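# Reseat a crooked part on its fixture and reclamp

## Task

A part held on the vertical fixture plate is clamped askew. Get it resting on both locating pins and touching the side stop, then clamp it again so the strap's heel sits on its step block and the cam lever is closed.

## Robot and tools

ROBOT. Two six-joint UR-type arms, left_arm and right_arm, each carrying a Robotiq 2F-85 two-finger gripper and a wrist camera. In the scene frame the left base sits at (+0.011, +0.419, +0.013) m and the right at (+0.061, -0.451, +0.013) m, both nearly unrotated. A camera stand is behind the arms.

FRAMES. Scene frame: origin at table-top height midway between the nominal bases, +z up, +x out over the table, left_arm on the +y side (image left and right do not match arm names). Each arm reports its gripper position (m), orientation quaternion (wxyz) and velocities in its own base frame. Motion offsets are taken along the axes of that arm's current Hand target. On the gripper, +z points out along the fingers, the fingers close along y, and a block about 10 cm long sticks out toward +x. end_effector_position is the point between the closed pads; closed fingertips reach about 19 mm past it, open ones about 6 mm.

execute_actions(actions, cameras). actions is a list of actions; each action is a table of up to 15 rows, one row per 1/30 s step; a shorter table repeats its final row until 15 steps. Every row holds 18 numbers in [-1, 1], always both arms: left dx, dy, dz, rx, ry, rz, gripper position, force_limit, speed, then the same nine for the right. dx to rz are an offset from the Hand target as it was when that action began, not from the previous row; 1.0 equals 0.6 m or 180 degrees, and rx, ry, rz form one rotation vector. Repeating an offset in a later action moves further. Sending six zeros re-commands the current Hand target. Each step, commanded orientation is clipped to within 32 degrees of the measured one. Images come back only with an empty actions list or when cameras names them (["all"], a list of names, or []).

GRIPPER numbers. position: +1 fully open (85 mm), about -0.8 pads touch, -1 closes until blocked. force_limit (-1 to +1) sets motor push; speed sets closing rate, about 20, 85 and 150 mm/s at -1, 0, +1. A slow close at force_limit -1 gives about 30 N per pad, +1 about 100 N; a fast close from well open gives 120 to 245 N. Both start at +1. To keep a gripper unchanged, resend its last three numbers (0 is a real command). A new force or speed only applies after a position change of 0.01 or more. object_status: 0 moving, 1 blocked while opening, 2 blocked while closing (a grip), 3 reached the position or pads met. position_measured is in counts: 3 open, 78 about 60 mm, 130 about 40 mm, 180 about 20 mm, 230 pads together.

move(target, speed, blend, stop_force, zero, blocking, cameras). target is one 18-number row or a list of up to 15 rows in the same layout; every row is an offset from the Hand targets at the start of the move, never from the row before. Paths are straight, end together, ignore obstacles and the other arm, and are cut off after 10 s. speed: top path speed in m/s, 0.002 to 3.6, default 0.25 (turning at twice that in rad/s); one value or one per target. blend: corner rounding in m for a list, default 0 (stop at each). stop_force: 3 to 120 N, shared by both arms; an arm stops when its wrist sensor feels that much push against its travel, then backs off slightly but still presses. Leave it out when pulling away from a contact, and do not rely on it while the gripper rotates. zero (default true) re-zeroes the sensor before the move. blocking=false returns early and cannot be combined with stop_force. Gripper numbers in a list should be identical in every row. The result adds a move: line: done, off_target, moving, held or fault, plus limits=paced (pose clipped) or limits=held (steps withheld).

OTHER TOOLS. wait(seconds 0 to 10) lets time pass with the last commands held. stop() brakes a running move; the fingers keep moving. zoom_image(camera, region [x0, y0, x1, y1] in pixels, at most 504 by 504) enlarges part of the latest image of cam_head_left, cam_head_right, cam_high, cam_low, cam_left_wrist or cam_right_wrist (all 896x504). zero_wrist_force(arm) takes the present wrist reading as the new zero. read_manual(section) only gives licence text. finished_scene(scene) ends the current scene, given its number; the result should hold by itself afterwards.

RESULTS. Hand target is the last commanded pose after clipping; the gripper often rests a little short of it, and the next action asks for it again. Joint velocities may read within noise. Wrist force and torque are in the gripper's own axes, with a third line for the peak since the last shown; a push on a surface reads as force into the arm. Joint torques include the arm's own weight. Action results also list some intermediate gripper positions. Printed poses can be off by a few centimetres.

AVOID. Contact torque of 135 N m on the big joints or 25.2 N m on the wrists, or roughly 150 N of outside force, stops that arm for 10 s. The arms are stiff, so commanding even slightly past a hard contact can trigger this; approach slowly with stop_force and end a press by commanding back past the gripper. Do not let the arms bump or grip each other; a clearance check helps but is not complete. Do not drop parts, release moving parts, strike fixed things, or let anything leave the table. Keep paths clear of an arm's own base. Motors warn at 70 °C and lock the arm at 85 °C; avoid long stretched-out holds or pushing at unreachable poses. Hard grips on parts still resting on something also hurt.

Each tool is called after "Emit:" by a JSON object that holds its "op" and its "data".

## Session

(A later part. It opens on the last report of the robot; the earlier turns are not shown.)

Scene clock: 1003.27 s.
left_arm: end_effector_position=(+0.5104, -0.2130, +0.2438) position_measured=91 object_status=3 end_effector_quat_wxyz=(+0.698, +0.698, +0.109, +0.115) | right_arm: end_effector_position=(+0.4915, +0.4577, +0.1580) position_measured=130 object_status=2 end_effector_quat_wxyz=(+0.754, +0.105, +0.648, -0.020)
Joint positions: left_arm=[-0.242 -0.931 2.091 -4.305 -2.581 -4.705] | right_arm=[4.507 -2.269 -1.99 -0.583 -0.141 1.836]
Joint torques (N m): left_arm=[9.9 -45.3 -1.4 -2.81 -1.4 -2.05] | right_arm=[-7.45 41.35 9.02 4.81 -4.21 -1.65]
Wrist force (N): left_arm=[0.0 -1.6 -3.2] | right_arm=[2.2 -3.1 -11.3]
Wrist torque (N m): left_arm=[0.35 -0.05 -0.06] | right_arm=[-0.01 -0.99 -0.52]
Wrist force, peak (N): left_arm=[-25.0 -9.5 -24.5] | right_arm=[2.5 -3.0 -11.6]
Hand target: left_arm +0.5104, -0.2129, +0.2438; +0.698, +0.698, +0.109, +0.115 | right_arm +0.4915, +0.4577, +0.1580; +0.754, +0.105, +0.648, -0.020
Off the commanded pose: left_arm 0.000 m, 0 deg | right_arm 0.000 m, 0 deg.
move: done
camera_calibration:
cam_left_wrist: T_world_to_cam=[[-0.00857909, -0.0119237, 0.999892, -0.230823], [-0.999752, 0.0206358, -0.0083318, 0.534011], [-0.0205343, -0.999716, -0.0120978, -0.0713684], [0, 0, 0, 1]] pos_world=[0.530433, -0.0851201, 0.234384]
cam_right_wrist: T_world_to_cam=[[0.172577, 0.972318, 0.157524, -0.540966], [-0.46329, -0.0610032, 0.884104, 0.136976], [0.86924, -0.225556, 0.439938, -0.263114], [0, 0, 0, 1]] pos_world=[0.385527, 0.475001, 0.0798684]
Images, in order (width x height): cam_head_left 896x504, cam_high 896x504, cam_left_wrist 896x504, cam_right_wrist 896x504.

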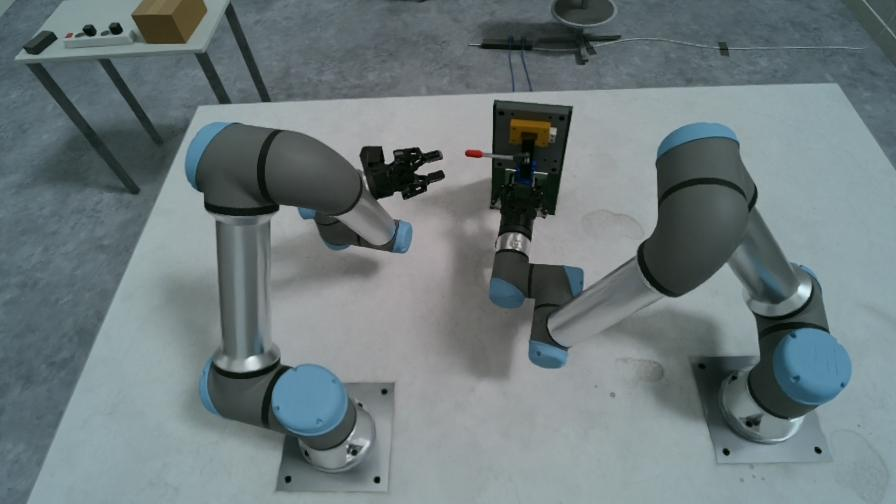

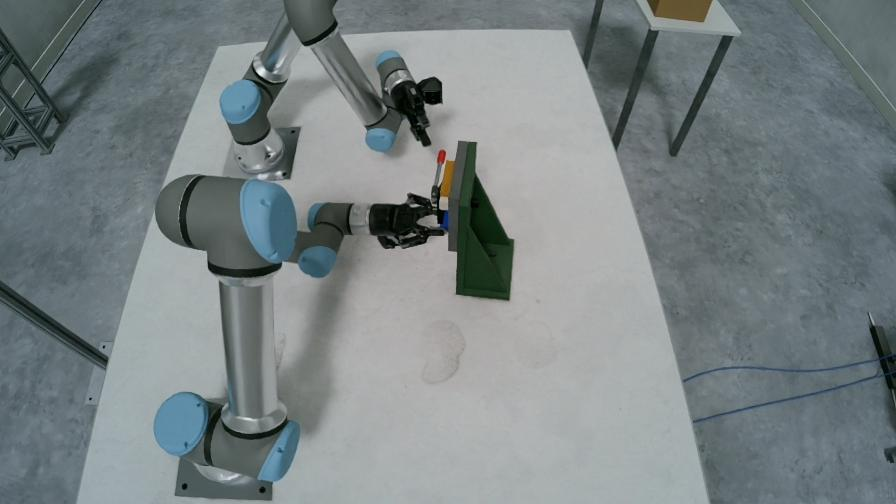

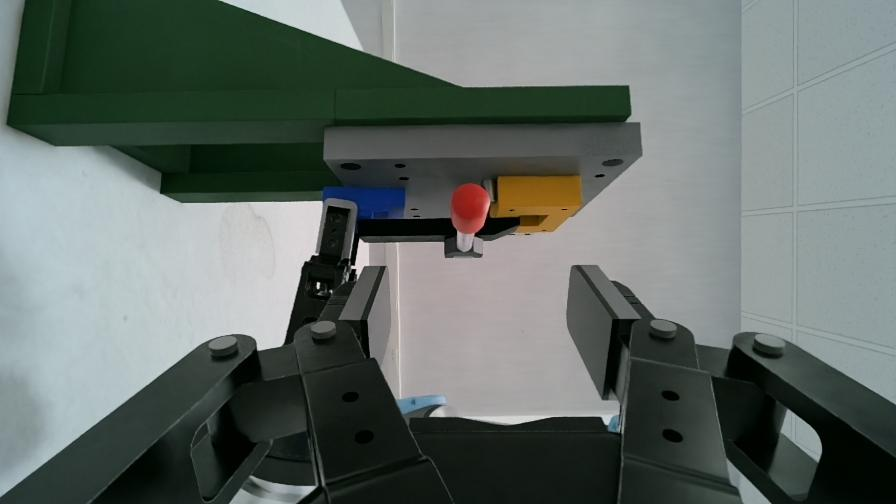

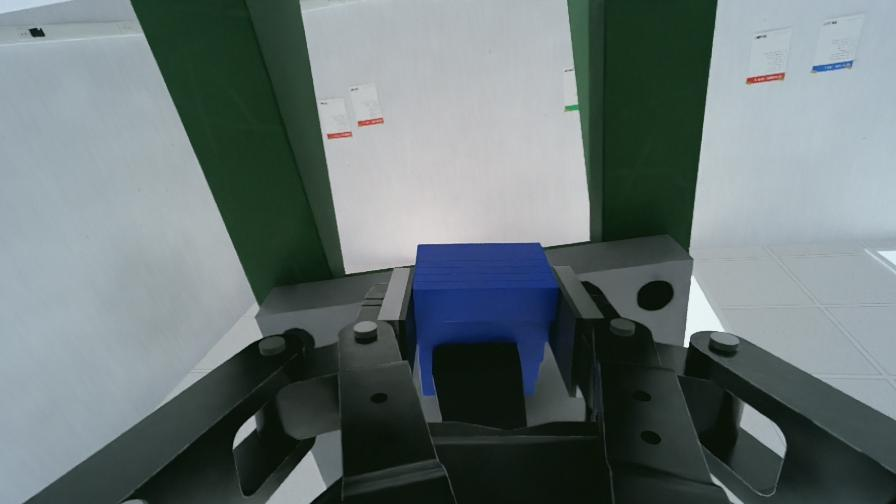

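Emit:
{"op": "zoom_image", "data": {"camera": "cam_left_wrist", "region": [300, 100, 660, 300]}}

Emit:
{"op": "zoom_image", "data": {"camera": "cam_right_wrist", "region": [360, 200, 620, 440]}}

Scaled by 1.400 from the camera's 896x504 image, which has a finer 1280x720 frame.

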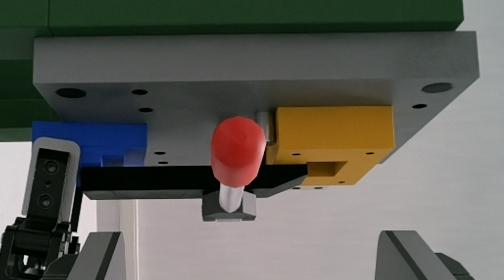

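Scaled by 1.938 from the camera's 896x504 image, which has a finer 1280x720 frame.

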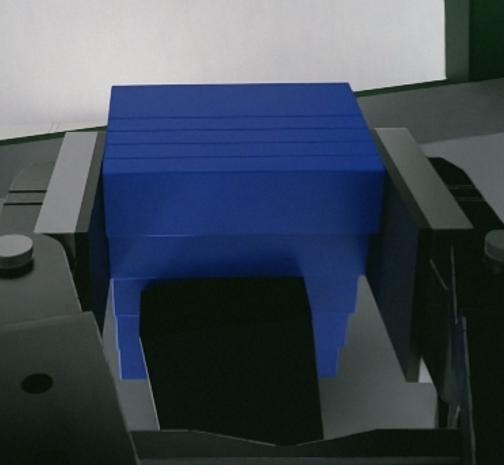

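Emit:
{"op": "move", "data": {"target": [0,0,0,0,0,0,0.3,0,-0.3,0,0,0,0,0,0,0.08,-1,-1], "cameras": ["cam_head_left","cam_right_wrist","cam_left_wrist"]}}

Emit:
{"op": "zoom_image", "data": {"camera": "cam_right_wrist", "region": [360, 200, 620, 440]}}

Scene clock: 1022.77 s.
left_arm: end_effector_position=(+0.5104, -0.2129, +0.2438) position_measured=91 object_status=3 end_effector_quat_wxyz=(+0.698, +0.698, +0.109, +0.115) | right_arm: end_effector_position=(+0.4915, +0.4577, +0.1580) position_measured=119 object_status=0 end_effector_quat_wxyz=(+0.754, +0.105, +0.648, -0.020)
Joint positions: left_arm=[-0.242 -0.931 2.091 -4.305 -2.582 -4.705] | right_arm=[4.507 -2.269 -1.99 -0.583 -0.141 1.836]
Joint torques (N m): left_arm=[9.95 -44.81 -1.13 -2.57 -1.26 -2.07] | right_arm=[-7.07 42.44 9.77 4.68 -4.15 -1.71]
Wrist force (N): left_arm=[0.1 -1.8 -3.2] | right_arm=[3.7 -0.2 2.8]
Wrist torque (N m): left_arm=[0.33 -0.06 -0.06] | right_arm=[-0.32 -0.97 -0.50]
Wrist force, peak (N): left_arm=[0.1 -1.9 -3.4] | right_arm=[2.9 -3.1 -11.6]
Hand target: left_arm +0.5104, -0.2129, +0.2438; +0.698, +0.698, +0.109, +0.115 | right_arm +0.4915, +0.4577, +0.1580; +0.754, +0.105, +0.648, -0.020
Off the commanded pose: left_arm 0.000 m, 0 deg | right_arm 0.000 m, 0 deg.
move: done
camera_calibration:
cam_left_wrist: T_world_to_cam=[[-0.00857909, -0.0119237, 0.999892, -0.230823], [-0.999752, 0.0206358, -0.0083318, 0.533909], [-0.0205343, -0.999716, -0.0120978, -0.0712704], [0, 0, 0, 1]] pos_world=[0.530333, -0.0850201, 0.234384]
cam_right_wrist: T_world_to_cam=[[0.172577, 0.972318, 0.157524, -0.540966], [-0.46329, -0.0610032, 0.884104, 0.136976], [0.86924, -0.225556, 0.439938, -0.263114], [0, 0, 0, 1]] pos_world=[0.385527, 0.475001, 0.0798684]
Images, in order (width x height): cam_head_left 896x504, cam_left_wrist 896x504, cam_right_wrist 896x504.

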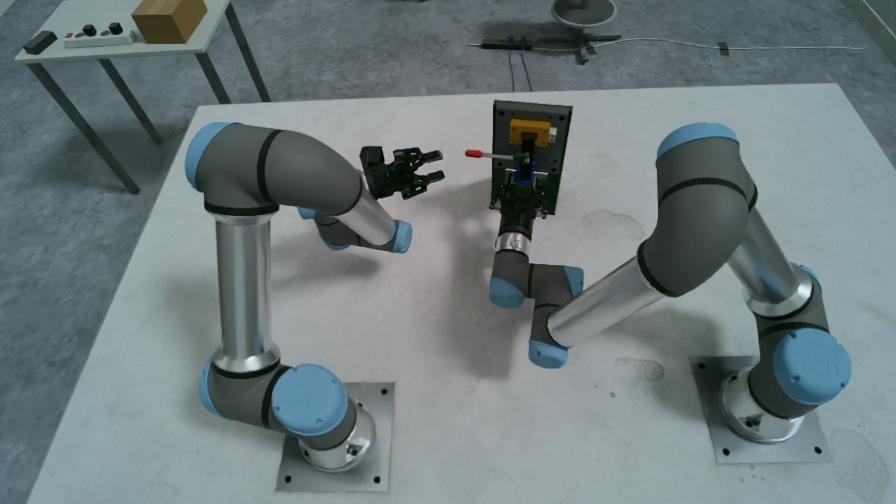

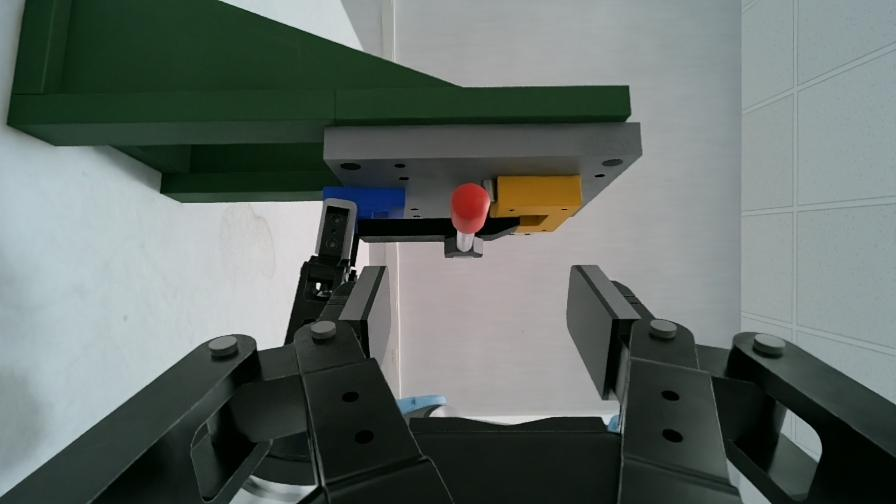

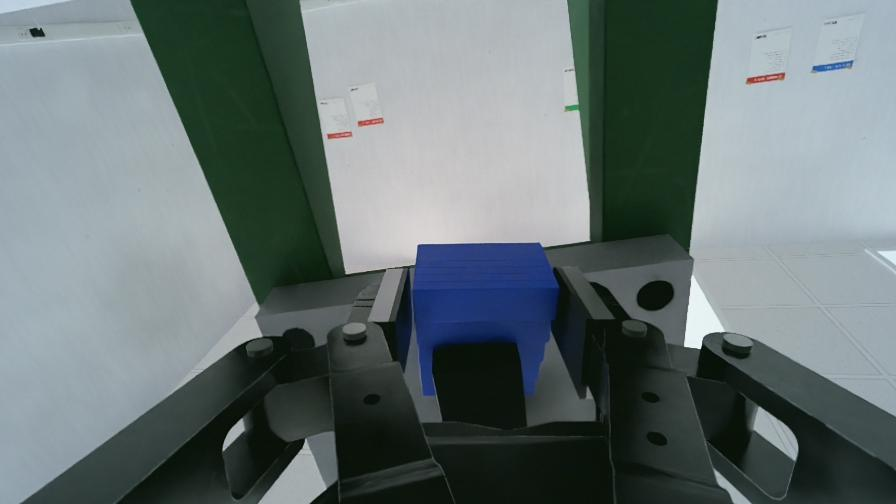

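Scaled by 1.938 from the camera's 896x504 image, which has a finer 1280x720 frame.

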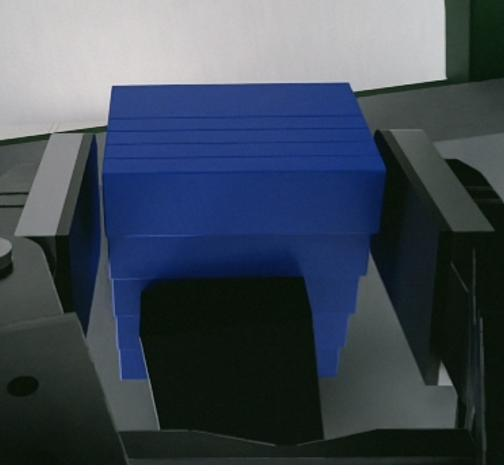

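Emit:
{"op": "move", "data": {"target": [[0,0,0,0,0,0,0.3,0,-0.3,0,0,0,0,0,0,1,-1,-0.3],[0,0,0,0,0,0,0.3,0,-0.3,0,0,-0.1167,0,0,0,1,-1,-0.3]], "speed": [0.05,0.06], "cameras": ["cam_head_left","cam_head_right","cam_right_wrist","cam_left_wrist","cam_high"]}}

Emit:
{"op": "zoom_image", "data": {"camera": "cam_head_left", "region": [480, 100, 580, 200]}}

Emit:
{"op": "zoom_image", "data": {"camera": "cam_high", "region": [410, 130, 510, 240]}}

Emit:
{"op": "zoom_image", "data": {"camera": "cam_right_wrist", "region": [250, 100, 700, 400]}}

Scene clock: 1043.70 s.
left_arm: end_effector_position=(+0.5104, -0.2129, +0.2438) position_measured=91 object_status=3 end_effector_quat_wxyz=(+0.698, +0.698, +0.109, +0.115) | right_arm: end_effector_position=(+0.4234, +0.4706, +0.1482) position_measured=3 object_status=3 end_effector_quat_wxyz=(+0.755, +0.104, +0.647, -0.020)
Joint positions: left_arm=[-0.242 -0.931 2.091 -4.305 -2.582 -4.705] | right_arm=[4.636 -2.474 -1.935 0.358 -0.178 1.036]
Joint torques (N m): left_arm=[9.87 -42.79 -5.4 -2.65 -1.32 -1.93] | right_arm=[8.7 39.44 16.11 4.84 -4.21 -2.27]
Wrist force (N): left_arm=[0.1 -1.7 -3.1] | right_arm=[3.8 -0.3 2.8]
Wrist torque (N m): left_arm=[0.34 -0.06 -0.06] | right_arm=[-0.35 -1.03 -0.39]
Wrist force, peak (N): left_arm=[0.2 -1.9 -3.4] | right_arm=[3.8 -0.4 3.2]
Hand target: left_arm +0.5104, -0.2129, +0.2438; +0.698, +0.698, +0.109, +0.115 | right_arm +0.4233, +0.4706, +0.1483; +0.754, +0.105, +0.648, -0.020
Off the commanded pose: left_arm 0.000 m, 0 deg | right_arm 0.000 m, 0 deg.
move: done
camera_calibration:
cam_left_wrist: T_world_to_cam=[[-0.00857909, -0.0119237, 0.999892, -0.230823], [-0.999752, 0.0206358, -0.0083318, 0.533909], [-0.0205343, -0.999716, -0.0120978, -0.0712704], [0, 0, 0, 1]] pos_world=[0.530333, -0.0850201, 0.234384]
cam_right_wrist: T_world_to_cam=[[0.171834, 0.972442, 0.157573, -0.539942], [-0.463747, -0.0612718, 0.883846, 0.115166], [0.869144, -0.224949, 0.440438, -0.197022], [0, 0, 0, 1]] pos_world=[0.317429, 0.487799, 0.0700672]
Images, in order (width x height): cam_head_left 896x504, cam_head_right 896x504, cam_high 896x504, cam_left_wrist 896x504, cam_right_wrist 896x504.

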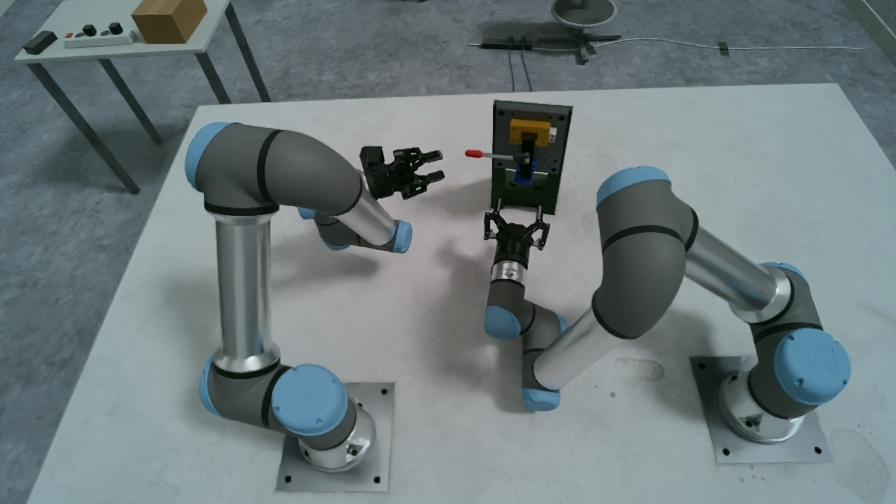

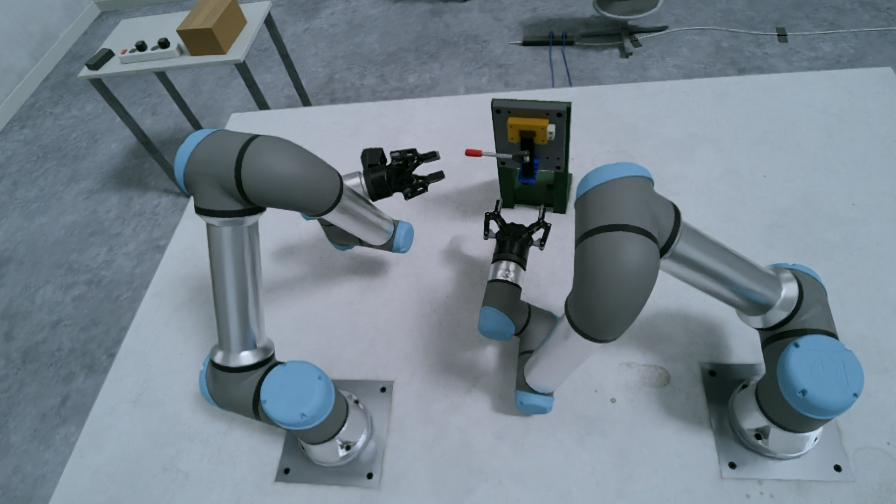

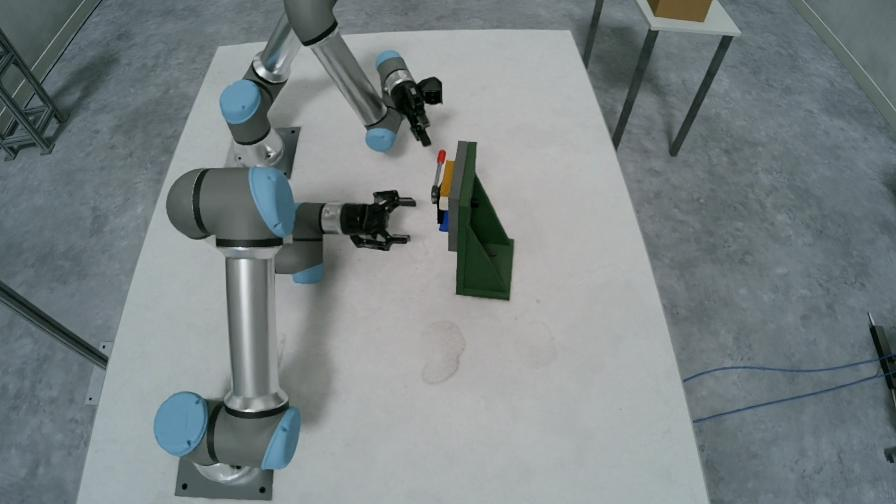

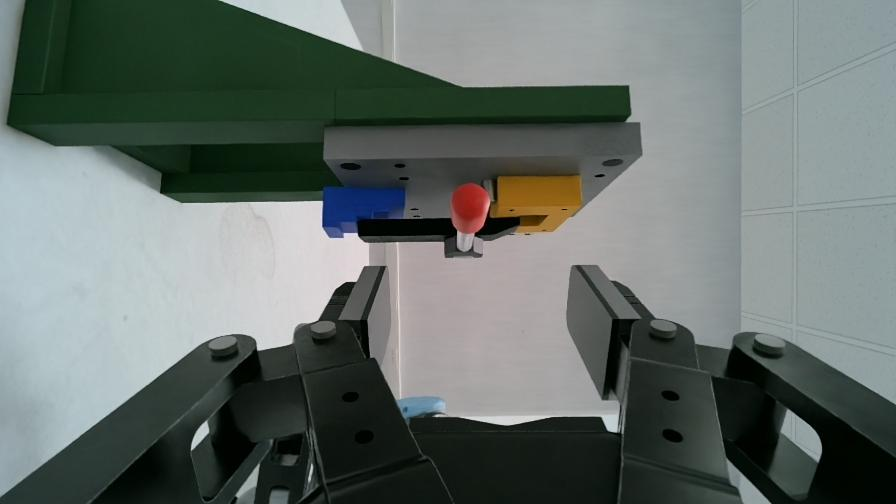

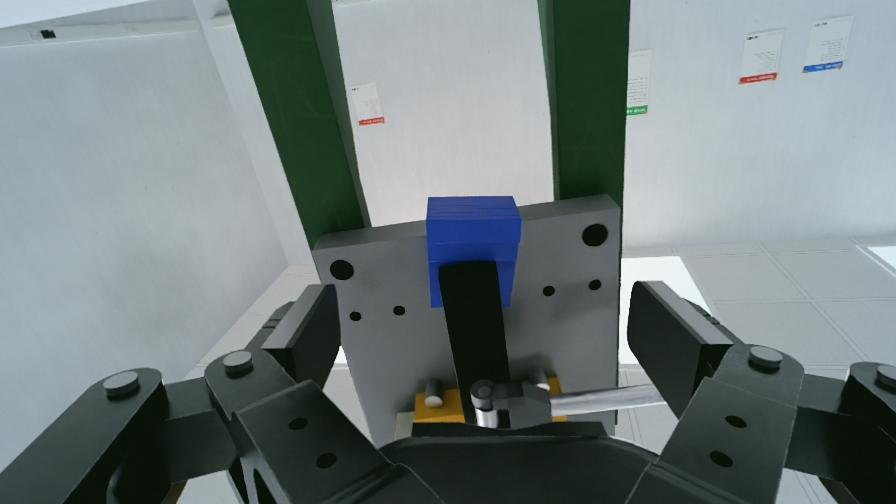

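Scaled by 5.040 from the camera's 896x504 image, which has a finer 1280x720 frame.

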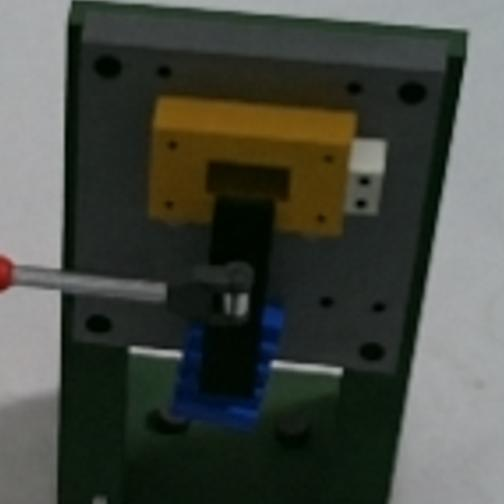

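Scaled by 4.582 from the camera's 896x504 image, which has a finer 1280x720 frame.

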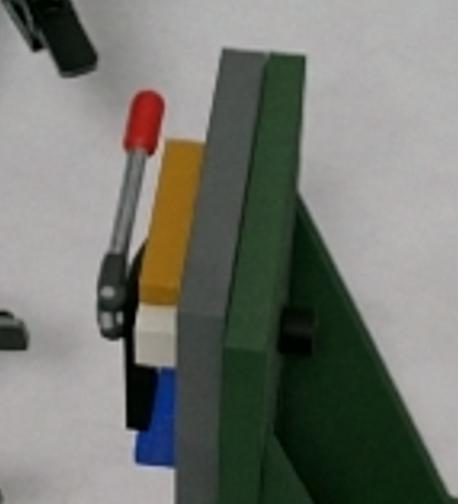

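Scaled by 1.120 from the camera's 896x504 image, which has a finer 1280x720 frame.

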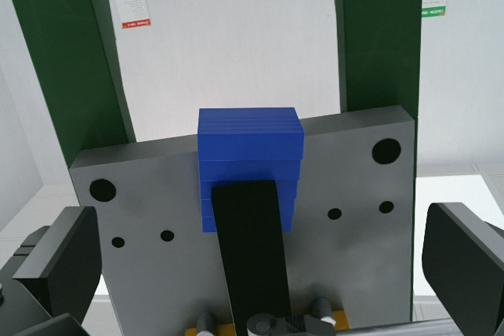

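Emit:
{"op": "zoom_image", "data": {"camera": "cam_right_wrist", "region": [390, 340, 630, 450]}}

Emit:
{"op": "zoom_image", "data": {"camera": "cam_left_wrist", "region": [420, 150, 620, 270]}}

Scaled by 2.100 from the camera's 896x504 image, which has a finer 1280x720 frame.

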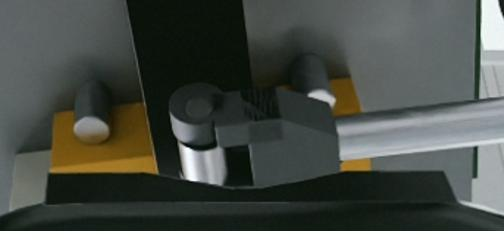

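Scaled by 2.520 from the camera's 896x504 image, which has a finer 1280x720 frame.

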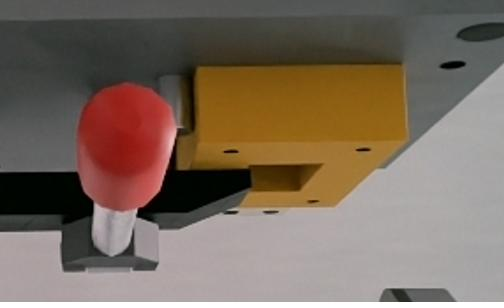

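Emit:
{"op": "finished_scene", "data": {"scene": 2}}

The scene is finished: the task was done.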